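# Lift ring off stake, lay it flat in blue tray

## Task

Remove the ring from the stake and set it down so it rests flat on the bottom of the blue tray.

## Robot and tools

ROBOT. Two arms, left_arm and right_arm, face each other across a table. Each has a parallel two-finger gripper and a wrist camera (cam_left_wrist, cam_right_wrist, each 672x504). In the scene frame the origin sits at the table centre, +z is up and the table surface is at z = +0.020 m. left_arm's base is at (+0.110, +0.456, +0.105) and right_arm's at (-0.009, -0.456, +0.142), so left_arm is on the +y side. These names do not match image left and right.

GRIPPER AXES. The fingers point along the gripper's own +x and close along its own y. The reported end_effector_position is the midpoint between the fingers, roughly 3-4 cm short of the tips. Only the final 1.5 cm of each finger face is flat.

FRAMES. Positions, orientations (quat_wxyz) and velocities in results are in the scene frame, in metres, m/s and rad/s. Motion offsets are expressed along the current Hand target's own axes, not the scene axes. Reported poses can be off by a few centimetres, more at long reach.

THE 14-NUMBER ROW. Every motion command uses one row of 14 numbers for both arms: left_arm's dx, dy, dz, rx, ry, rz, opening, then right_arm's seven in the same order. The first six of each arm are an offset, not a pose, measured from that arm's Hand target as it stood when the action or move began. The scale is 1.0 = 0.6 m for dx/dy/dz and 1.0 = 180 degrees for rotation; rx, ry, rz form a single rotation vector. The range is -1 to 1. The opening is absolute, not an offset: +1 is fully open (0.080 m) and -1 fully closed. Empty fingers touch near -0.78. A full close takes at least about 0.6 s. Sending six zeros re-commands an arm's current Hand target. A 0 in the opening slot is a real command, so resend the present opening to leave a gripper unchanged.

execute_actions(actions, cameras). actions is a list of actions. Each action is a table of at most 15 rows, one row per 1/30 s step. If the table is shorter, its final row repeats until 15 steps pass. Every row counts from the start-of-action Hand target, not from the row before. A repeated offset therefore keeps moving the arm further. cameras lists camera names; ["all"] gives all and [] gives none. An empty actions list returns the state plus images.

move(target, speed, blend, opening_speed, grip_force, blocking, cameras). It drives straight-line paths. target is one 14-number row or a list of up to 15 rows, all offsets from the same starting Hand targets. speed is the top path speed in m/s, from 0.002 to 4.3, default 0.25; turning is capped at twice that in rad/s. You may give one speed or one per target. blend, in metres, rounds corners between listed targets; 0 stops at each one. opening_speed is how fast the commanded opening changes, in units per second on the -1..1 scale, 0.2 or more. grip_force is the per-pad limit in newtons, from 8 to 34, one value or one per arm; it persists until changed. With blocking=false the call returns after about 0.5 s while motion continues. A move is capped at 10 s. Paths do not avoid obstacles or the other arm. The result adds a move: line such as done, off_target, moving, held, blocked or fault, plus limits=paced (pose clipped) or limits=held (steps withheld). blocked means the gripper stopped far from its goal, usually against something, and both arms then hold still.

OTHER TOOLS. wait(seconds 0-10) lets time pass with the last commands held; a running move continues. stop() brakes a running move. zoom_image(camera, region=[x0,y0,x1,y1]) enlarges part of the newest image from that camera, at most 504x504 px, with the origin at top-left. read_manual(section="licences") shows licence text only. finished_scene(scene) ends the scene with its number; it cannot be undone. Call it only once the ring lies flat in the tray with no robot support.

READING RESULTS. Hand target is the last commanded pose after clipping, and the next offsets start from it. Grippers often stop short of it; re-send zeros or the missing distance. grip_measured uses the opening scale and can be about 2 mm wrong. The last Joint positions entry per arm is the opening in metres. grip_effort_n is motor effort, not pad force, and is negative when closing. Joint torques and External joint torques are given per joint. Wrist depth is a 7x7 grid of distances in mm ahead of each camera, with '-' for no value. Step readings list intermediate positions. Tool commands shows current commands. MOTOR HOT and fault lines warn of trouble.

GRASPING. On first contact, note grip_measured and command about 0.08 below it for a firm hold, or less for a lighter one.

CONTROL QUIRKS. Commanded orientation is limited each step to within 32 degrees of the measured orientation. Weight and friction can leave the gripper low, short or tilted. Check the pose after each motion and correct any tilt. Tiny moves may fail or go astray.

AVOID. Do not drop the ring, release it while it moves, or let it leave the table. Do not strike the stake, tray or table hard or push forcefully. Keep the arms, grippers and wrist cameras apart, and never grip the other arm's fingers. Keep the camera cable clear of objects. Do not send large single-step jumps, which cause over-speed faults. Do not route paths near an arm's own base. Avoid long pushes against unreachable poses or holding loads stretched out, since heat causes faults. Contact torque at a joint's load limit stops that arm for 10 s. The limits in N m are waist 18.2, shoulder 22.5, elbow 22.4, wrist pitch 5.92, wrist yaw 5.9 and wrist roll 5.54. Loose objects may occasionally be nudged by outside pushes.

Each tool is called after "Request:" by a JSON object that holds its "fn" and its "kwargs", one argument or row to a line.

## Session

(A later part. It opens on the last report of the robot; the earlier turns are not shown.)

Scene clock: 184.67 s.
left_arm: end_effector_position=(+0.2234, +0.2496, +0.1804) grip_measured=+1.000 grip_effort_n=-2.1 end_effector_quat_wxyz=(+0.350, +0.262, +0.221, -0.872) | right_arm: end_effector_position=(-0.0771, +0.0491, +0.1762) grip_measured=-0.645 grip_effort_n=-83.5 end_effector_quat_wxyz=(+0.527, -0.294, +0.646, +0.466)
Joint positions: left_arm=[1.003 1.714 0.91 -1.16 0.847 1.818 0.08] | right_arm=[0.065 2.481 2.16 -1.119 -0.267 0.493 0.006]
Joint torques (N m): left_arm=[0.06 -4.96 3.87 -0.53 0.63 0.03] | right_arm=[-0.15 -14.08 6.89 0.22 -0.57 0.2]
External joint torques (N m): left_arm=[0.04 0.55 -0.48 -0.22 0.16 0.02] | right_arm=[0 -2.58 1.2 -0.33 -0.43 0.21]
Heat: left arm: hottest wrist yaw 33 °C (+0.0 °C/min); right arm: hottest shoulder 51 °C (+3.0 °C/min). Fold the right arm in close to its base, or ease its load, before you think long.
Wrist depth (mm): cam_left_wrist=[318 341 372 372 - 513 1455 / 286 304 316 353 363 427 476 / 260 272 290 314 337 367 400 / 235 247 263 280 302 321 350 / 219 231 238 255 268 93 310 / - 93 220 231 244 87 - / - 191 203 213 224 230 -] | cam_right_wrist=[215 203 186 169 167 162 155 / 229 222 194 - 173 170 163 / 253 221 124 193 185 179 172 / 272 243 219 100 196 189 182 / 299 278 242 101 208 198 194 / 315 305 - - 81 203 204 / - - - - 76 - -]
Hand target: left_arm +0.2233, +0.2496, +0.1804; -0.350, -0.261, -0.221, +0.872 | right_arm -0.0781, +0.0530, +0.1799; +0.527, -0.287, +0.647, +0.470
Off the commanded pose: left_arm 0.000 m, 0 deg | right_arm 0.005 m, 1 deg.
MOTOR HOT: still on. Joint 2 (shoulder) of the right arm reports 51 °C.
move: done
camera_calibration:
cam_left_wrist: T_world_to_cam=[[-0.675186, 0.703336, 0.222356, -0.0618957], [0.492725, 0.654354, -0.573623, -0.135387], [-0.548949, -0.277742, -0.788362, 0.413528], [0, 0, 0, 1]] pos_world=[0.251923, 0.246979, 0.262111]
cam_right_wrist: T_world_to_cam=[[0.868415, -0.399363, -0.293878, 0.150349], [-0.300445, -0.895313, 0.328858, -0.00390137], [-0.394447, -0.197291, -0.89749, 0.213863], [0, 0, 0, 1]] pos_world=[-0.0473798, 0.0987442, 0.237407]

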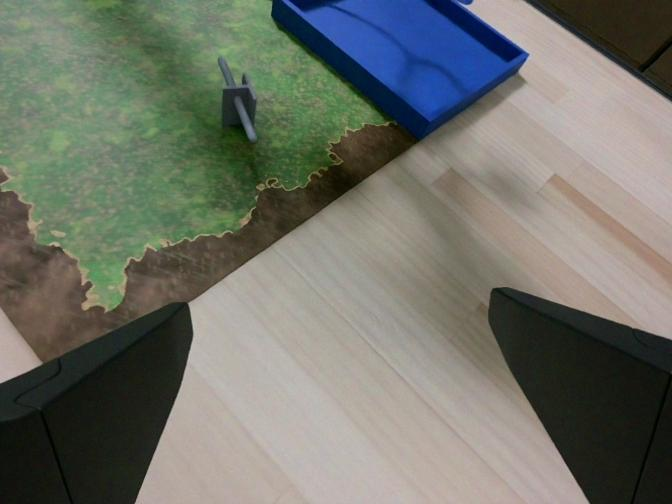

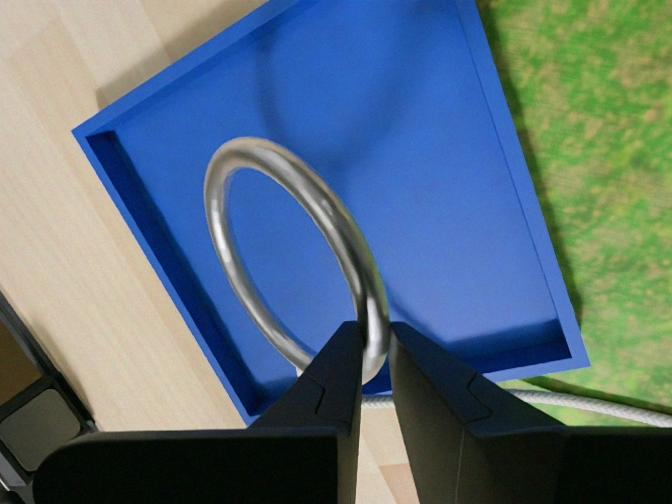

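Request:
{"fn": "move", "kwargs": {
  "target": [0,0,0,0,0,0,1,0.0976,-0.023,0.0182,0,0,0,-0.95],
  "speed": 0.1,
  "cameras": ["cam_right_wrist"]
}}

Scene clock: 196.27 s.
left_arm: end_effector_position=(+0.2234, +0.2496, +0.1804) grip_measured=+1.000 grip_effort_n=-2.1 end_effector_quat_wxyz=(+0.350, +0.262, +0.221, -0.872) | right_arm: end_effector_position=(-0.0779, +0.0653, +0.1229) grip_measured=-0.645 grip_effort_n=-83.5 end_effector_quat_wxyz=(+0.528, -0.288, +0.644, +0.473)
Joint positions: left_arm=[1.003 1.714 0.91 -1.16 0.847 1.818 0.08] | right_arm=[0.064 2.592 2.152 -0.981 -0.273 0.493 0.006]
Joint torques (N m): left_arm=[0.05 -4.97 3.87 -0.53 0.64 0.03] | right_arm=[-0.12 -14.35 4.63 0.48 -0.37 0.14]
External joint torques (N m): left_arm=[0.08 0.5 -0.49 -0.24 0.16 0.02] | right_arm=[0.06 -2.42 -1.04 -0.11 -0.23 0.15]
Heat: left arm: hottest wrist yaw 33 °C (+0.0 °C/min); right arm: hottest shoulder 51 °C (-5.1 °C/min). Fold the right arm in close to its base, or ease its load, before you think long.
Wrist depth (mm): cam_left_wrist=[319 340 372 384 367 506 1446 / 285 304 317 352 362 426 465 / 258 273 291 312 336 366 399 / 236 247 262 282 298 321 346 / 220 232 239 253 267 93 312 / - 93 220 231 244 86 - / - 191 203 213 223 231 -] | cam_right_wrist=[159 150 133 124 120 117 113 / 166 148 143 136 125 122 118 / - 164 133 141 - 127 124 / 184 179 161 101 141 117 132 / 220 191 170 112 149 144 138 / 242 201 - 81 82 149 144 / - - - - 76 - -]
Hand target: left_arm +0.2233, +0.2496, +0.1804; -0.350, -0.261, -0.221, +0.872 | right_arm -0.0781, +0.0649, +0.1199; +0.527, -0.287, +0.647, +0.471
Off the commanded pose: left_arm 0.000 m, 0 deg | right_arm 0.003 m, 0 deg.
MOTOR HOT: still on. Joint 2 (shoulder) of the right arm reports 51 °C.
move: done
camera_calibration:
cam_right_wrist: T_world_to_cam=[[0.865955, -0.395211, -0.306481, 0.142907], [-0.299383, -0.90052, 0.315333, 0.0299694], [-0.400615, -0.181309, -0.898128, 0.167418], [0, 0, 0, 1]] pos_world=[-0.0477089, 0.113821, 0.184711]
Images, in order (width x height): cam_right_wrist 672x504.

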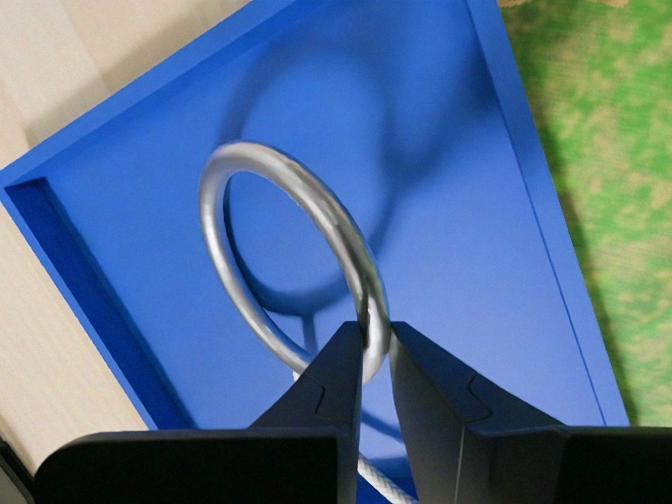

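Request:
{"fn": "move", "kwargs": {
  "target": [0,0,0,0,0,0,1,0.035,-0.012,0,0,0,0,-0.95],
  "speed": 0.04,
  "cameras": ["cam_right_wrist"]
}}

Scene clock: 200.87 s.
left_arm: end_effector_position=(+0.2234, +0.2496, +0.1804) grip_measured=+1.000 grip_effort_n=-1.6 end_effector_quat_wxyz=(+0.350, +0.262, +0.221, -0.872) | right_arm: end_effector_position=(-0.0754, +0.0702, +0.1099) grip_measured=-0.645 grip_effort_n=-83.5 end_effector_quat_wxyz=(+0.532, -0.280, +0.640, +0.479)
Joint positions: left_arm=[1.003 1.714 0.91 -1.16 0.847 1.818 0.08] | right_arm=[0.058 2.607 2.123 -0.915 -0.274 0.493 0.006]
Joint torques (N m): left_arm=[0.05 -4.98 3.84 -0.53 0.65 0.02] | right_arm=[0.3 -12.88 3.51 0.42 -0.36 0.11]
External joint torques (N m): left_arm=[0.05 0.49 -0.52 -0.24 0.17 0.01] | right_arm=[0.38 -0.98 -2.1 -0.19 -0.21 0.13]
Heat: left arm: hottest wrist yaw 33 °C (+0.0 °C/min); right arm: hottest shoulder 53 °C (-5.0 °C/min). Fold the right arm in close to its base, or ease its load, before you think long.
Wrist depth (mm): cam_left_wrist=[319 341 373 377 388 509 1437 / 286 303 316 354 375 428 474 / 259 273 291 313 338 369 400 / 235 246 262 279 300 321 346 / 221 233 239 254 268 93 310 / - 93 220 232 245 86 - / - 191 203 212 224 231 -] | cam_right_wrist=[150 142 128 117 111 109 104 / 159 139 136 124 117 113 110 / 164 153 113 131 124 118 115 / 176 164 152 102 130 123 120 / 181 181 156 102 138 128 126 / 224 188 176 113 82 - 133 / - - - - 77 - -]
Hand target: left_arm +0.2233, +0.2496, +0.1804; -0.350, -0.261, -0.221, +0.872 | right_arm -0.0776, +0.0646, +0.0976; +0.527, -0.287, +0.647, +0.470
Off the commanded pose: left_arm 0.000 m, 0 deg | right_arm 0.014 m, 2 deg.
MOTOR HOT: still on. Joint 2 (shoulder) of the right arm reports 53 °C.
move: off_target (right_arm)
camera_calibration:
cam_right_wrist: T_world_to_cam=[[0.863411, -0.392373, -0.317121, 0.139488], [-0.303619, -0.906135, 0.294509, 0.04161], [-0.402912, -0.157998, -0.901498, 0.15632], [0, 0, 0, 1]] pos_world=[-0.0448184, 0.117134, 0.172902]
Images, in order (width x height): cam_right_wrist 672x504.

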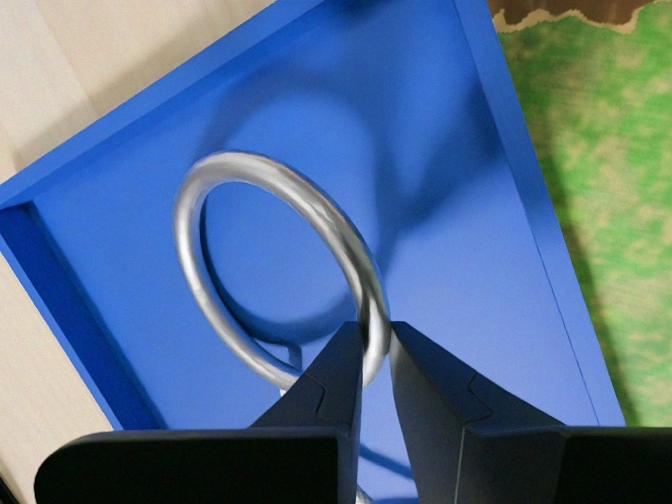

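Request:
{"fn": "move", "kwargs": {
  "target": [0,0,0,0,0,0,1,0.03,-0.01,0,0,0,0,-0.95],
  "speed": 0.04,
  "cameras": ["cam_right_wrist"]
}}

Scene clock: 204.63 s.
left_arm: end_effector_position=(+0.2234, +0.2496, +0.1804) grip_measured=+1.000 grip_effort_n=-2.1 end_effector_quat_wxyz=(+0.350, +0.262, +0.221, -0.872) | right_arm: end_effector_position=(-0.0752, +0.0717, +0.0923) grip_measured=-0.645 grip_effort_n=-83.5 end_effector_quat_wxyz=(+0.532, -0.278, +0.639, +0.481)
Joint positions: left_arm=[1.003 1.714 0.91 -1.16 0.847 1.818 0.08] | right_arm=[0.057 2.634 2.102 -0.862 -0.275 0.493 0.006]
Joint torques (N m): left_arm=[0.06 -4.96 3.87 -0.52 0.64 0.03] | right_arm=[0.37 -12.64 3.3 0.27 -0.31 0.1]
External joint torques (N m): left_arm=[0.08 0.51 -0.49 -0.23 0.16 0.01] | right_arm=[0.27 -0.65 -2.25 -0.33 -0.15 0.12]
Heat: left arm: hottest wrist yaw 33 °C (+0.0 °C/min); right arm: hottest shoulder 52 °C (-7.0 °C/min). Fold the right arm in close to its base, or ease its load, before you think long.
Wrist depth (mm): cam_left_wrist=[321 341 367 371 382 514 1474 / 285 303 315 352 381 423 474 / 259 272 292 311 337 367 401 / 236 247 261 281 301 321 348 / 220 231 239 253 267 93 312 / - 93 219 231 244 87 - / - 191 203 213 224 231 -] | cam_right_wrist=[131 123 97 101 97 95 91 / - 117 116 108 102 99 95 / - 129 113 114 106 101 99 / 155 138 132 102 112 - 105 / 166 155 141 110 118 112 109 / 171 168 144 113 82 116 114 / - - - - 76 - -]
Hand target: left_arm +0.2233, +0.2496, +0.1804; -0.350, -0.261, -0.221, +0.872 | right_arm -0.0775, +0.0645, +0.0787; +0.527, -0.287, +0.647, +0.470
Off the commanded pose: left_arm 0.000 m, 0 deg | right_arm 0.016 m, 2 deg.
MOTOR HOT: still on. Joint 2 (shoulder) of the right arm reports 52 °C.
move: off_target (right_arm)
camera_calibration:
cam_right_wrist: T_world_to_cam=[[0.862624, -0.391182, -0.320713, 0.13451], [-0.303612, -0.907502, 0.290277, 0.0486901], [-0.404599, -0.153028, -0.9016, 0.140193], [0, 0, 0, 1]] pos_world=[-0.0445262, 0.118258, 0.155404]
Images, in order (width x height): cam_right_wrist 672x504.

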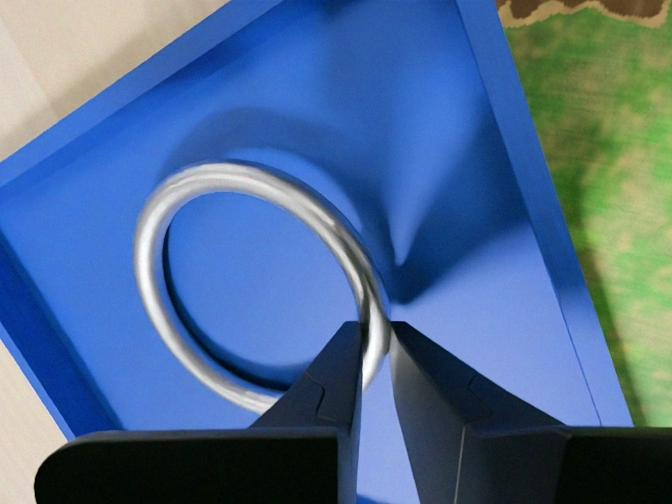

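Request:
{"fn": "move", "kwargs": {
  "target": [0,0,0,0,0,0,1,0.026,-0.017,-0.0182,0,0,0,-0.95],
  "speed": 0.04,
  "cameras": ["cam_right_wrist"]
}}

Scene clock: 210.73 s.
left_arm: end_effector_position=(+0.2234, +0.2496, +0.1804) grip_measured=+1.000 grip_effort_n=-2.1 end_effector_quat_wxyz=(+0.350, +0.262, +0.221, -0.872) | right_arm: end_effector_position=(-0.0757, +0.0661, +0.0803) grip_measured=-0.645 grip_effort_n=-83.5 end_effector_quat_wxyz=(+0.533, -0.270, +0.636, +0.488)
Joint positions: left_arm=[1.003 1.714 0.91 -1.16 0.847 1.818 0.08] | right_arm=[0.057 2.607 1.995 -0.759 -0.28 0.495 0.006]
Joint torques (N m): left_arm=[0.07 -4.96 3.87 -0.52 0.64 0.02] | right_arm=[0.48 -12.04 1.68 0.05 -0.11 0.07]
External joint torques (N m): left_arm=[0.07 0.5 -0.51 -0.23 0.16 0.01] | right_arm=[0.47 -0.32 -3.73 -0.58 0.04 0.09]
Heat: left arm: hottest wrist yaw 33 °C (+0.0 °C/min); right arm: hottest shoulder 53 °C (-7.0 °C/min). Fold the right arm in close to its base, or ease its load, before you think long.
Wrist depth (mm): cam_left_wrist=[320 343 371 373 390 511 1437 / 284 304 315 355 369 425 472 / 257 271 291 313 337 366 401 / 234 247 261 279 301 323 350 / 220 233 240 254 268 93 311 / - 93 220 231 244 87 - / - 191 204 213 224 231 -] | cam_right_wrist=[125 99 101 96 92 90 85 / 119 118 111 102 96 93 89 / 135 126 111 - 99 95 93 / 147 130 124 106 103 98 97 / - 137 132 118 110 104 100 / 165 158 - 112 82 - 88 / - - - - 76 - -]
Hand target: left_arm +0.2233, +0.2496, +0.1804; -0.350, -0.261, -0.221, +0.872 | right_arm -0.0776, +0.0525, +0.0608; +0.527, -0.287, +0.647, +0.470
Off the commanded pose: left_arm 0.000 m, 0 deg | right_arm 0.024 m, 3 deg.
MOTOR HOT: still on. Joint 2 (shoulder) of the right arm reports 53 °C.
move: off_target (right_arm)
camera_calibration:
cam_right_wrist: T_world_to_cam=[[0.860285, -0.385023, -0.334166, 0.129352], [-0.302624, -0.91316, 0.273053, 0.048729], [-0.410278, -0.133777, -0.902095, 0.126694], [0, 0, 0, 1]] pos_world=[-0.044553, 0.111249, 0.144209]
Images, in order (width x height): cam_right_wrist 672x504.

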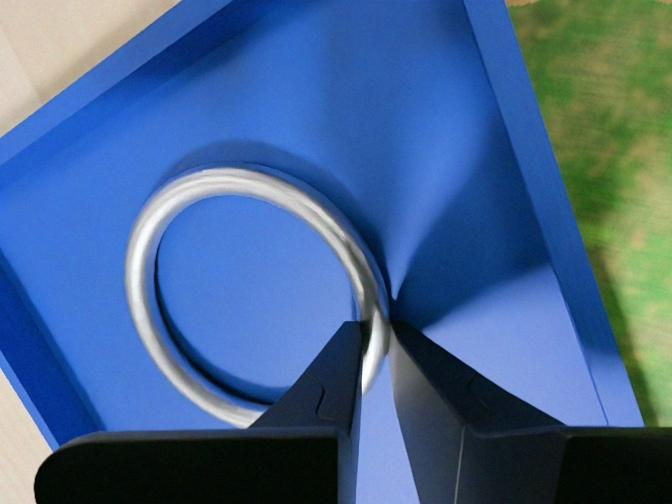

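Request:
{"fn": "move", "kwargs": {
  "target": [0,0,0,0,0,0,1,0.008,-0.003,0,0,0,0,-0.95],
  "speed": 0.04,
  "cameras": ["cam_right_wrist"]
}}

Scene clock: 214.47 s.
left_arm: end_effector_position=(+0.2234, +0.2496, +0.1804) grip_measured=+1.000 grip_effort_n=-2.1 end_effector_quat_wxyz=(+0.350, +0.262, +0.221, -0.872) | right_arm: end_effector_position=(-0.0757, +0.0658, +0.0793) grip_measured=-0.645 grip_effort_n=-83.5 end_effector_quat_wxyz=(+0.533, -0.269, +0.636, +0.489)
Joint positions: left_arm=[1.003 1.714 0.91 -1.16 0.847 1.818 0.08] | right_arm=[0.057 2.607 1.989 -0.752 -0.282 0.495 0.006]
Joint torques (N m): left_arm=[0.06 -4.97 3.87 -0.53 0.63 0.02] | right_arm=[0.46 -10.92 1.75 0.44 -0.06 0.05]
External joint torques (N m): left_arm=[0.04 0.48 -0.49 -0.25 0.16 0.01] | right_arm=[0.46 0.61 -3.57 -0.18 0.09 0.06]
Heat: left arm: hottest wrist yaw 33 °C (+0.0 °C/min); right arm: hottest shoulder 51 °C (-10.1 °C/min). Fold the right arm in close to its base, or ease its load, before you think long.
Wrist depth (mm): cam_left_wrist=[320 340 373 366 380 503 1410 / 286 302 316 355 368 420 470 / 259 271 292 311 338 364 402 / 234 246 261 280 299 322 350 / 220 232 238 255 267 93 313 / - 93 220 232 244 86 - / - 191 203 213 224 231 -] | cam_right_wrist=[127 99 100 96 93 90 85 / 114 117 111 102 96 92 89 / 136 124 110 - 99 95 93 / 147 134 124 107 103 98 97 / 159 140 132 118 110 104 100 / 165 162 139 112 82 - 103 / - - - - 76 - -]
Hand target: left_arm +0.2233, +0.2496, +0.1804; -0.350, -0.261, -0.221, +0.872 | right_arm -0.0773, +0.0523, +0.0556; +0.527, -0.287, +0.647, +0.470
Off the commanded pose: left_arm 0.000 m, 0 deg | right_arm 0.027 m, 3 deg.
MOTOR HOT: still on. Joint 2 (shoulder) of the right arm reports 51 °C.
move: off_target (right_arm)
camera_calibration:
cam_right_wrist: T_world_to_cam=[[0.859716, -0.384452, -0.336282, 0.129041], [-0.302229, -0.913646, 0.27186, 0.0490051], [-0.41176, -0.132088, -0.901669, 0.125479], [0, 0, 0, 1]] pos_world=[-0.0444601, 0.110958, 0.143212]
Images, in order (width x height): cam_right_wrist 672x504.

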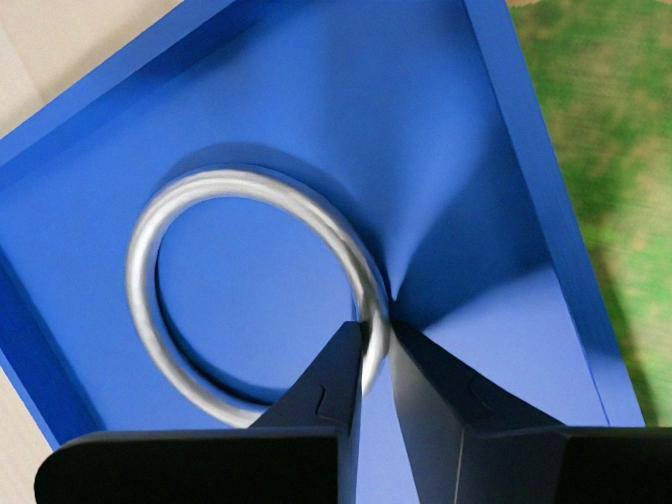

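Request:
{"fn": "move", "kwargs": {
  "target": [
    [0,0,0,0,0,0,1,-0.018,0.011,0.01,0,0,0,-0.95],
    [0,0,0,0,0,0,1,-0.018,0.011,0.01,0,0,0,-0.38]
  ],
  "speed": 0.05,
  "opening_speed": 0.25,
  "cameras": ["cam_right_wrist"]
}}

Scene clock: 222.43 s.
left_arm: end_effector_position=(+0.2234, +0.2496, +0.1804) grip_measured=+1.000 grip_effort_n=-1.6 end_effector_quat_wxyz=(+0.350, +0.262, +0.221, -0.872) | right_arm: end_effector_position=(-0.0787, +0.0649, +0.0819) grip_measured=-0.385 grip_effort_n=21.2 end_effector_quat_wxyz=(+0.529, -0.278, +0.640, +0.483)
Joint positions: left_arm=[1.003 1.714 0.91 -1.16 0.847 1.818 0.08] | right_arm=[0.063 2.621 2.032 -0.805 -0.282 0.495 0.018]
Joint torques (N m): left_arm=[0.07 -4.97 3.87 -0.52 0.64 0.02] | right_arm=[-0.1 -11.74 4.32 0.03 -0.07 0.06]
External joint torques (N m): left_arm=[0.07 0.52 -0.49 -0.22 0.16 0.01] | right_arm=[0.01 0.16 -1.19 -0.58 0.07 0.07]
Heat: left arm: hottest wrist yaw 33 °C (+0.0 °C/min); right arm: hottest shoulder 49 °C (-11.1 °C/min). Fold the right arm in close to its base, or ease its load, before you think long.
Wrist depth (mm): cam_left_wrist=[321 343 372 364 412 503 1428 / 286 304 317 354 372 425 469 / 260 273 291 312 340 367 400 / 235 247 263 281 300 323 349 / 220 233 240 253 268 93 313 / - 93 219 232 245 87 - / - 191 203 213 223 231 -] | cam_right_wrist=[- 96 100 94 89 73 84 / 120 116 109 101 94 90 88 / 132 124 109 - 98 93 91 / 143 130 122 113 103 98 96 / 157 144 132 117 108 104 99 / 162 157 75 114 82 - 104 / - - - 136 126 - -]
Hand target: left_arm +0.2233, +0.2496, +0.1804; -0.350, -0.261, -0.221, +0.872 | right_arm -0.0775, +0.0591, +0.0679; +0.527, -0.287, +0.647, +0.470
Off the commanded pose: left_arm 0.000 m, 0 deg | right_arm 0.015 m, 2 deg.
MOTOR HOT: still on. Joint 2 (shoulder) of the right arm reports 49 °C.
move: off_target (right_arm); target 2's new opening was sent with right_arm's hand 0.016 m and 2 deg from that target
camera_calibration:
cam_right_wrist: T_world_to_cam=[[0.862332, -0.387491, -0.325935, 0.131679], [-0.297368, -0.908563, 0.293404, 0.0448338], [-0.409824, -0.156089, -0.89871, 0.128022], [0, 0, 0, 1]] pos_world=[-0.0477525, 0.111742, 0.144819]
Images, in order (width x height): cam_right_wrist 672x504.

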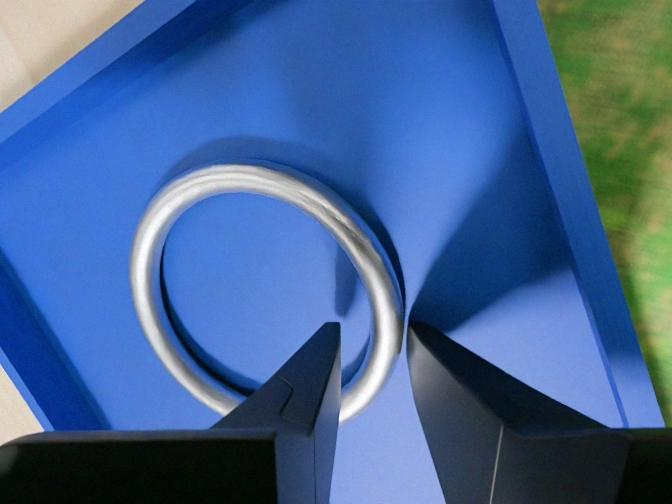

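Request:
{"fn": "move", "kwargs": {
  "target": [
    [0,0,0,0,0,0,1,-0.018,-0.008,0,0,0,0,-0.33],
    [0,0,0,0,0,0,1,-0.05,-0.012,0,0,0,0,-0.33],
    [0,0,0,0,0,0,1,-0.24,-0.03,-0.08,0,0,0,-0.33]
  ],
  "speed": [0.04,0.05,0.15],
  "blend": [0,0.005,0],
  "cameras": ["cam_right_wrist"]
}}

Request:
{"fn": "zoom_image", "kwargs": {
  "camera": "cam_right_wrist",
  "region": [120, 100, 420, 400]
}}

Scene clock: 232.43 s.
left_arm: end_effector_position=(+0.2234, +0.2496, +0.1804) grip_measured=+1.000 grip_effort_n=-2.1 end_effector_quat_wxyz=(+0.350, +0.262, +0.221, -0.872) | right_arm: end_effector_position=(-0.0416, -0.0081, +0.1961) grip_measured=-0.334 grip_effort_n=18.4 end_effector_quat_wxyz=(+0.528, -0.288, +0.649, +0.467)
Joint positions: left_arm=[1.003 1.714 0.91 -1.16 0.847 1.818 0.08] | right_arm=[-0.012 2.198 1.748 -1.003 -0.284 0.425 0.02]
Joint torques (N m): left_arm=[0.07 -4.98 3.88 -0.52 0.64 0.02] | right_arm=[-0.2 -14.26 4.01 0.19 -0.36 -0.26]
External joint torques (N m): left_arm=[0.05 0.47 -0.47 -0.23 0.16 0.01] | right_arm=[-0.15 -4.4 -1.55 -0.32 -0.2 -0.24]
Heat: left arm: hottest wrist yaw 33 °C (+0.0 °C/min); right arm: hottest shoulder 50 °C (-4.0 °C/min). Fold the right arm in close to its base, or ease its load, before you think long.
Wrist depth (mm): cam_left_wrist=[320 340 374 381 427 502 1419 / 286 304 314 353 375 425 471 / 260 272 291 311 338 367 402 / 235 247 262 280 299 324 349 / 219 232 239 255 267 93 311 / - 93 219 232 243 86 - / - 191 203 214 224 230 -] | cam_right_wrist=[230 - 211 201 192 183 174 / 264 242 221 208 202 192 182 / 287 256 233 222 212 204 192 / 316 276 259 242 223 216 205 / 341 315 280 238 238 231 215 / 1471 345 65 282 85 235 229 / - - - 304 - - -]
Hand target: left_arm +0.2233, +0.2496, +0.1804; -0.350, -0.261, -0.221, +0.872 | right_arm -0.0413, -0.0096, +0.1996; +0.527, -0.287, +0.647, +0.470
Off the commanded pose: left_arm 0.000 m, 0 deg | right_arm 0.004 m, 0 deg.
MOTOR HOT: still on. Joint 2 (shoulder) of the right arm reports 50 °C.
move: done
camera_calibration:
cam_right_wrist: T_world_to_cam=[[0.861853, -0.406576, -0.303159, 0.104047], [-0.306923, -0.894006, 0.326423, -0.0507916], [-0.403742, -0.188282, -0.895289, 0.233667], [0, 0, 0, 1]] pos_world=[-0.0109212, 0.0408903, 0.257322]
Images, in order (width x height): cam_right_wrist 672x504.

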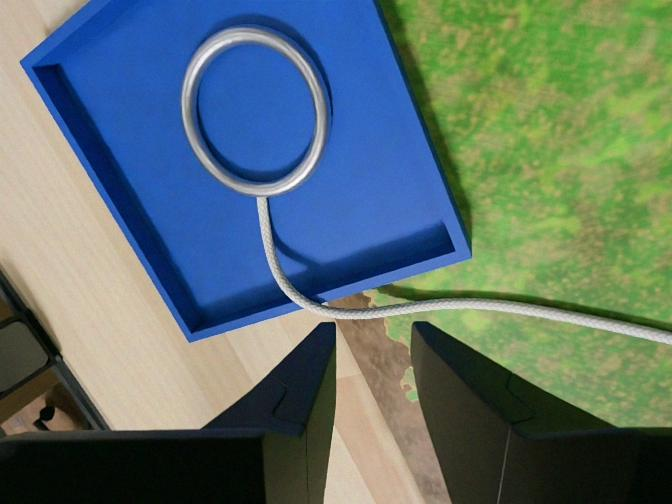

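Scaled by 1.680 from the camera's 672x504 image, which has a finer 960x720 frame.

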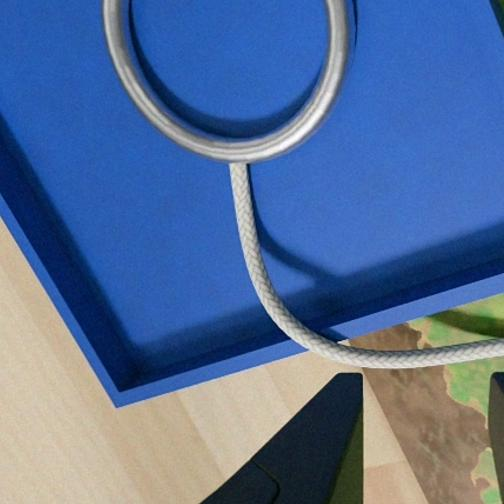

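Request:
{"fn": "finished_scene", "kwargs": {
  "scene": 3
}}

The scene is finished: the task was done.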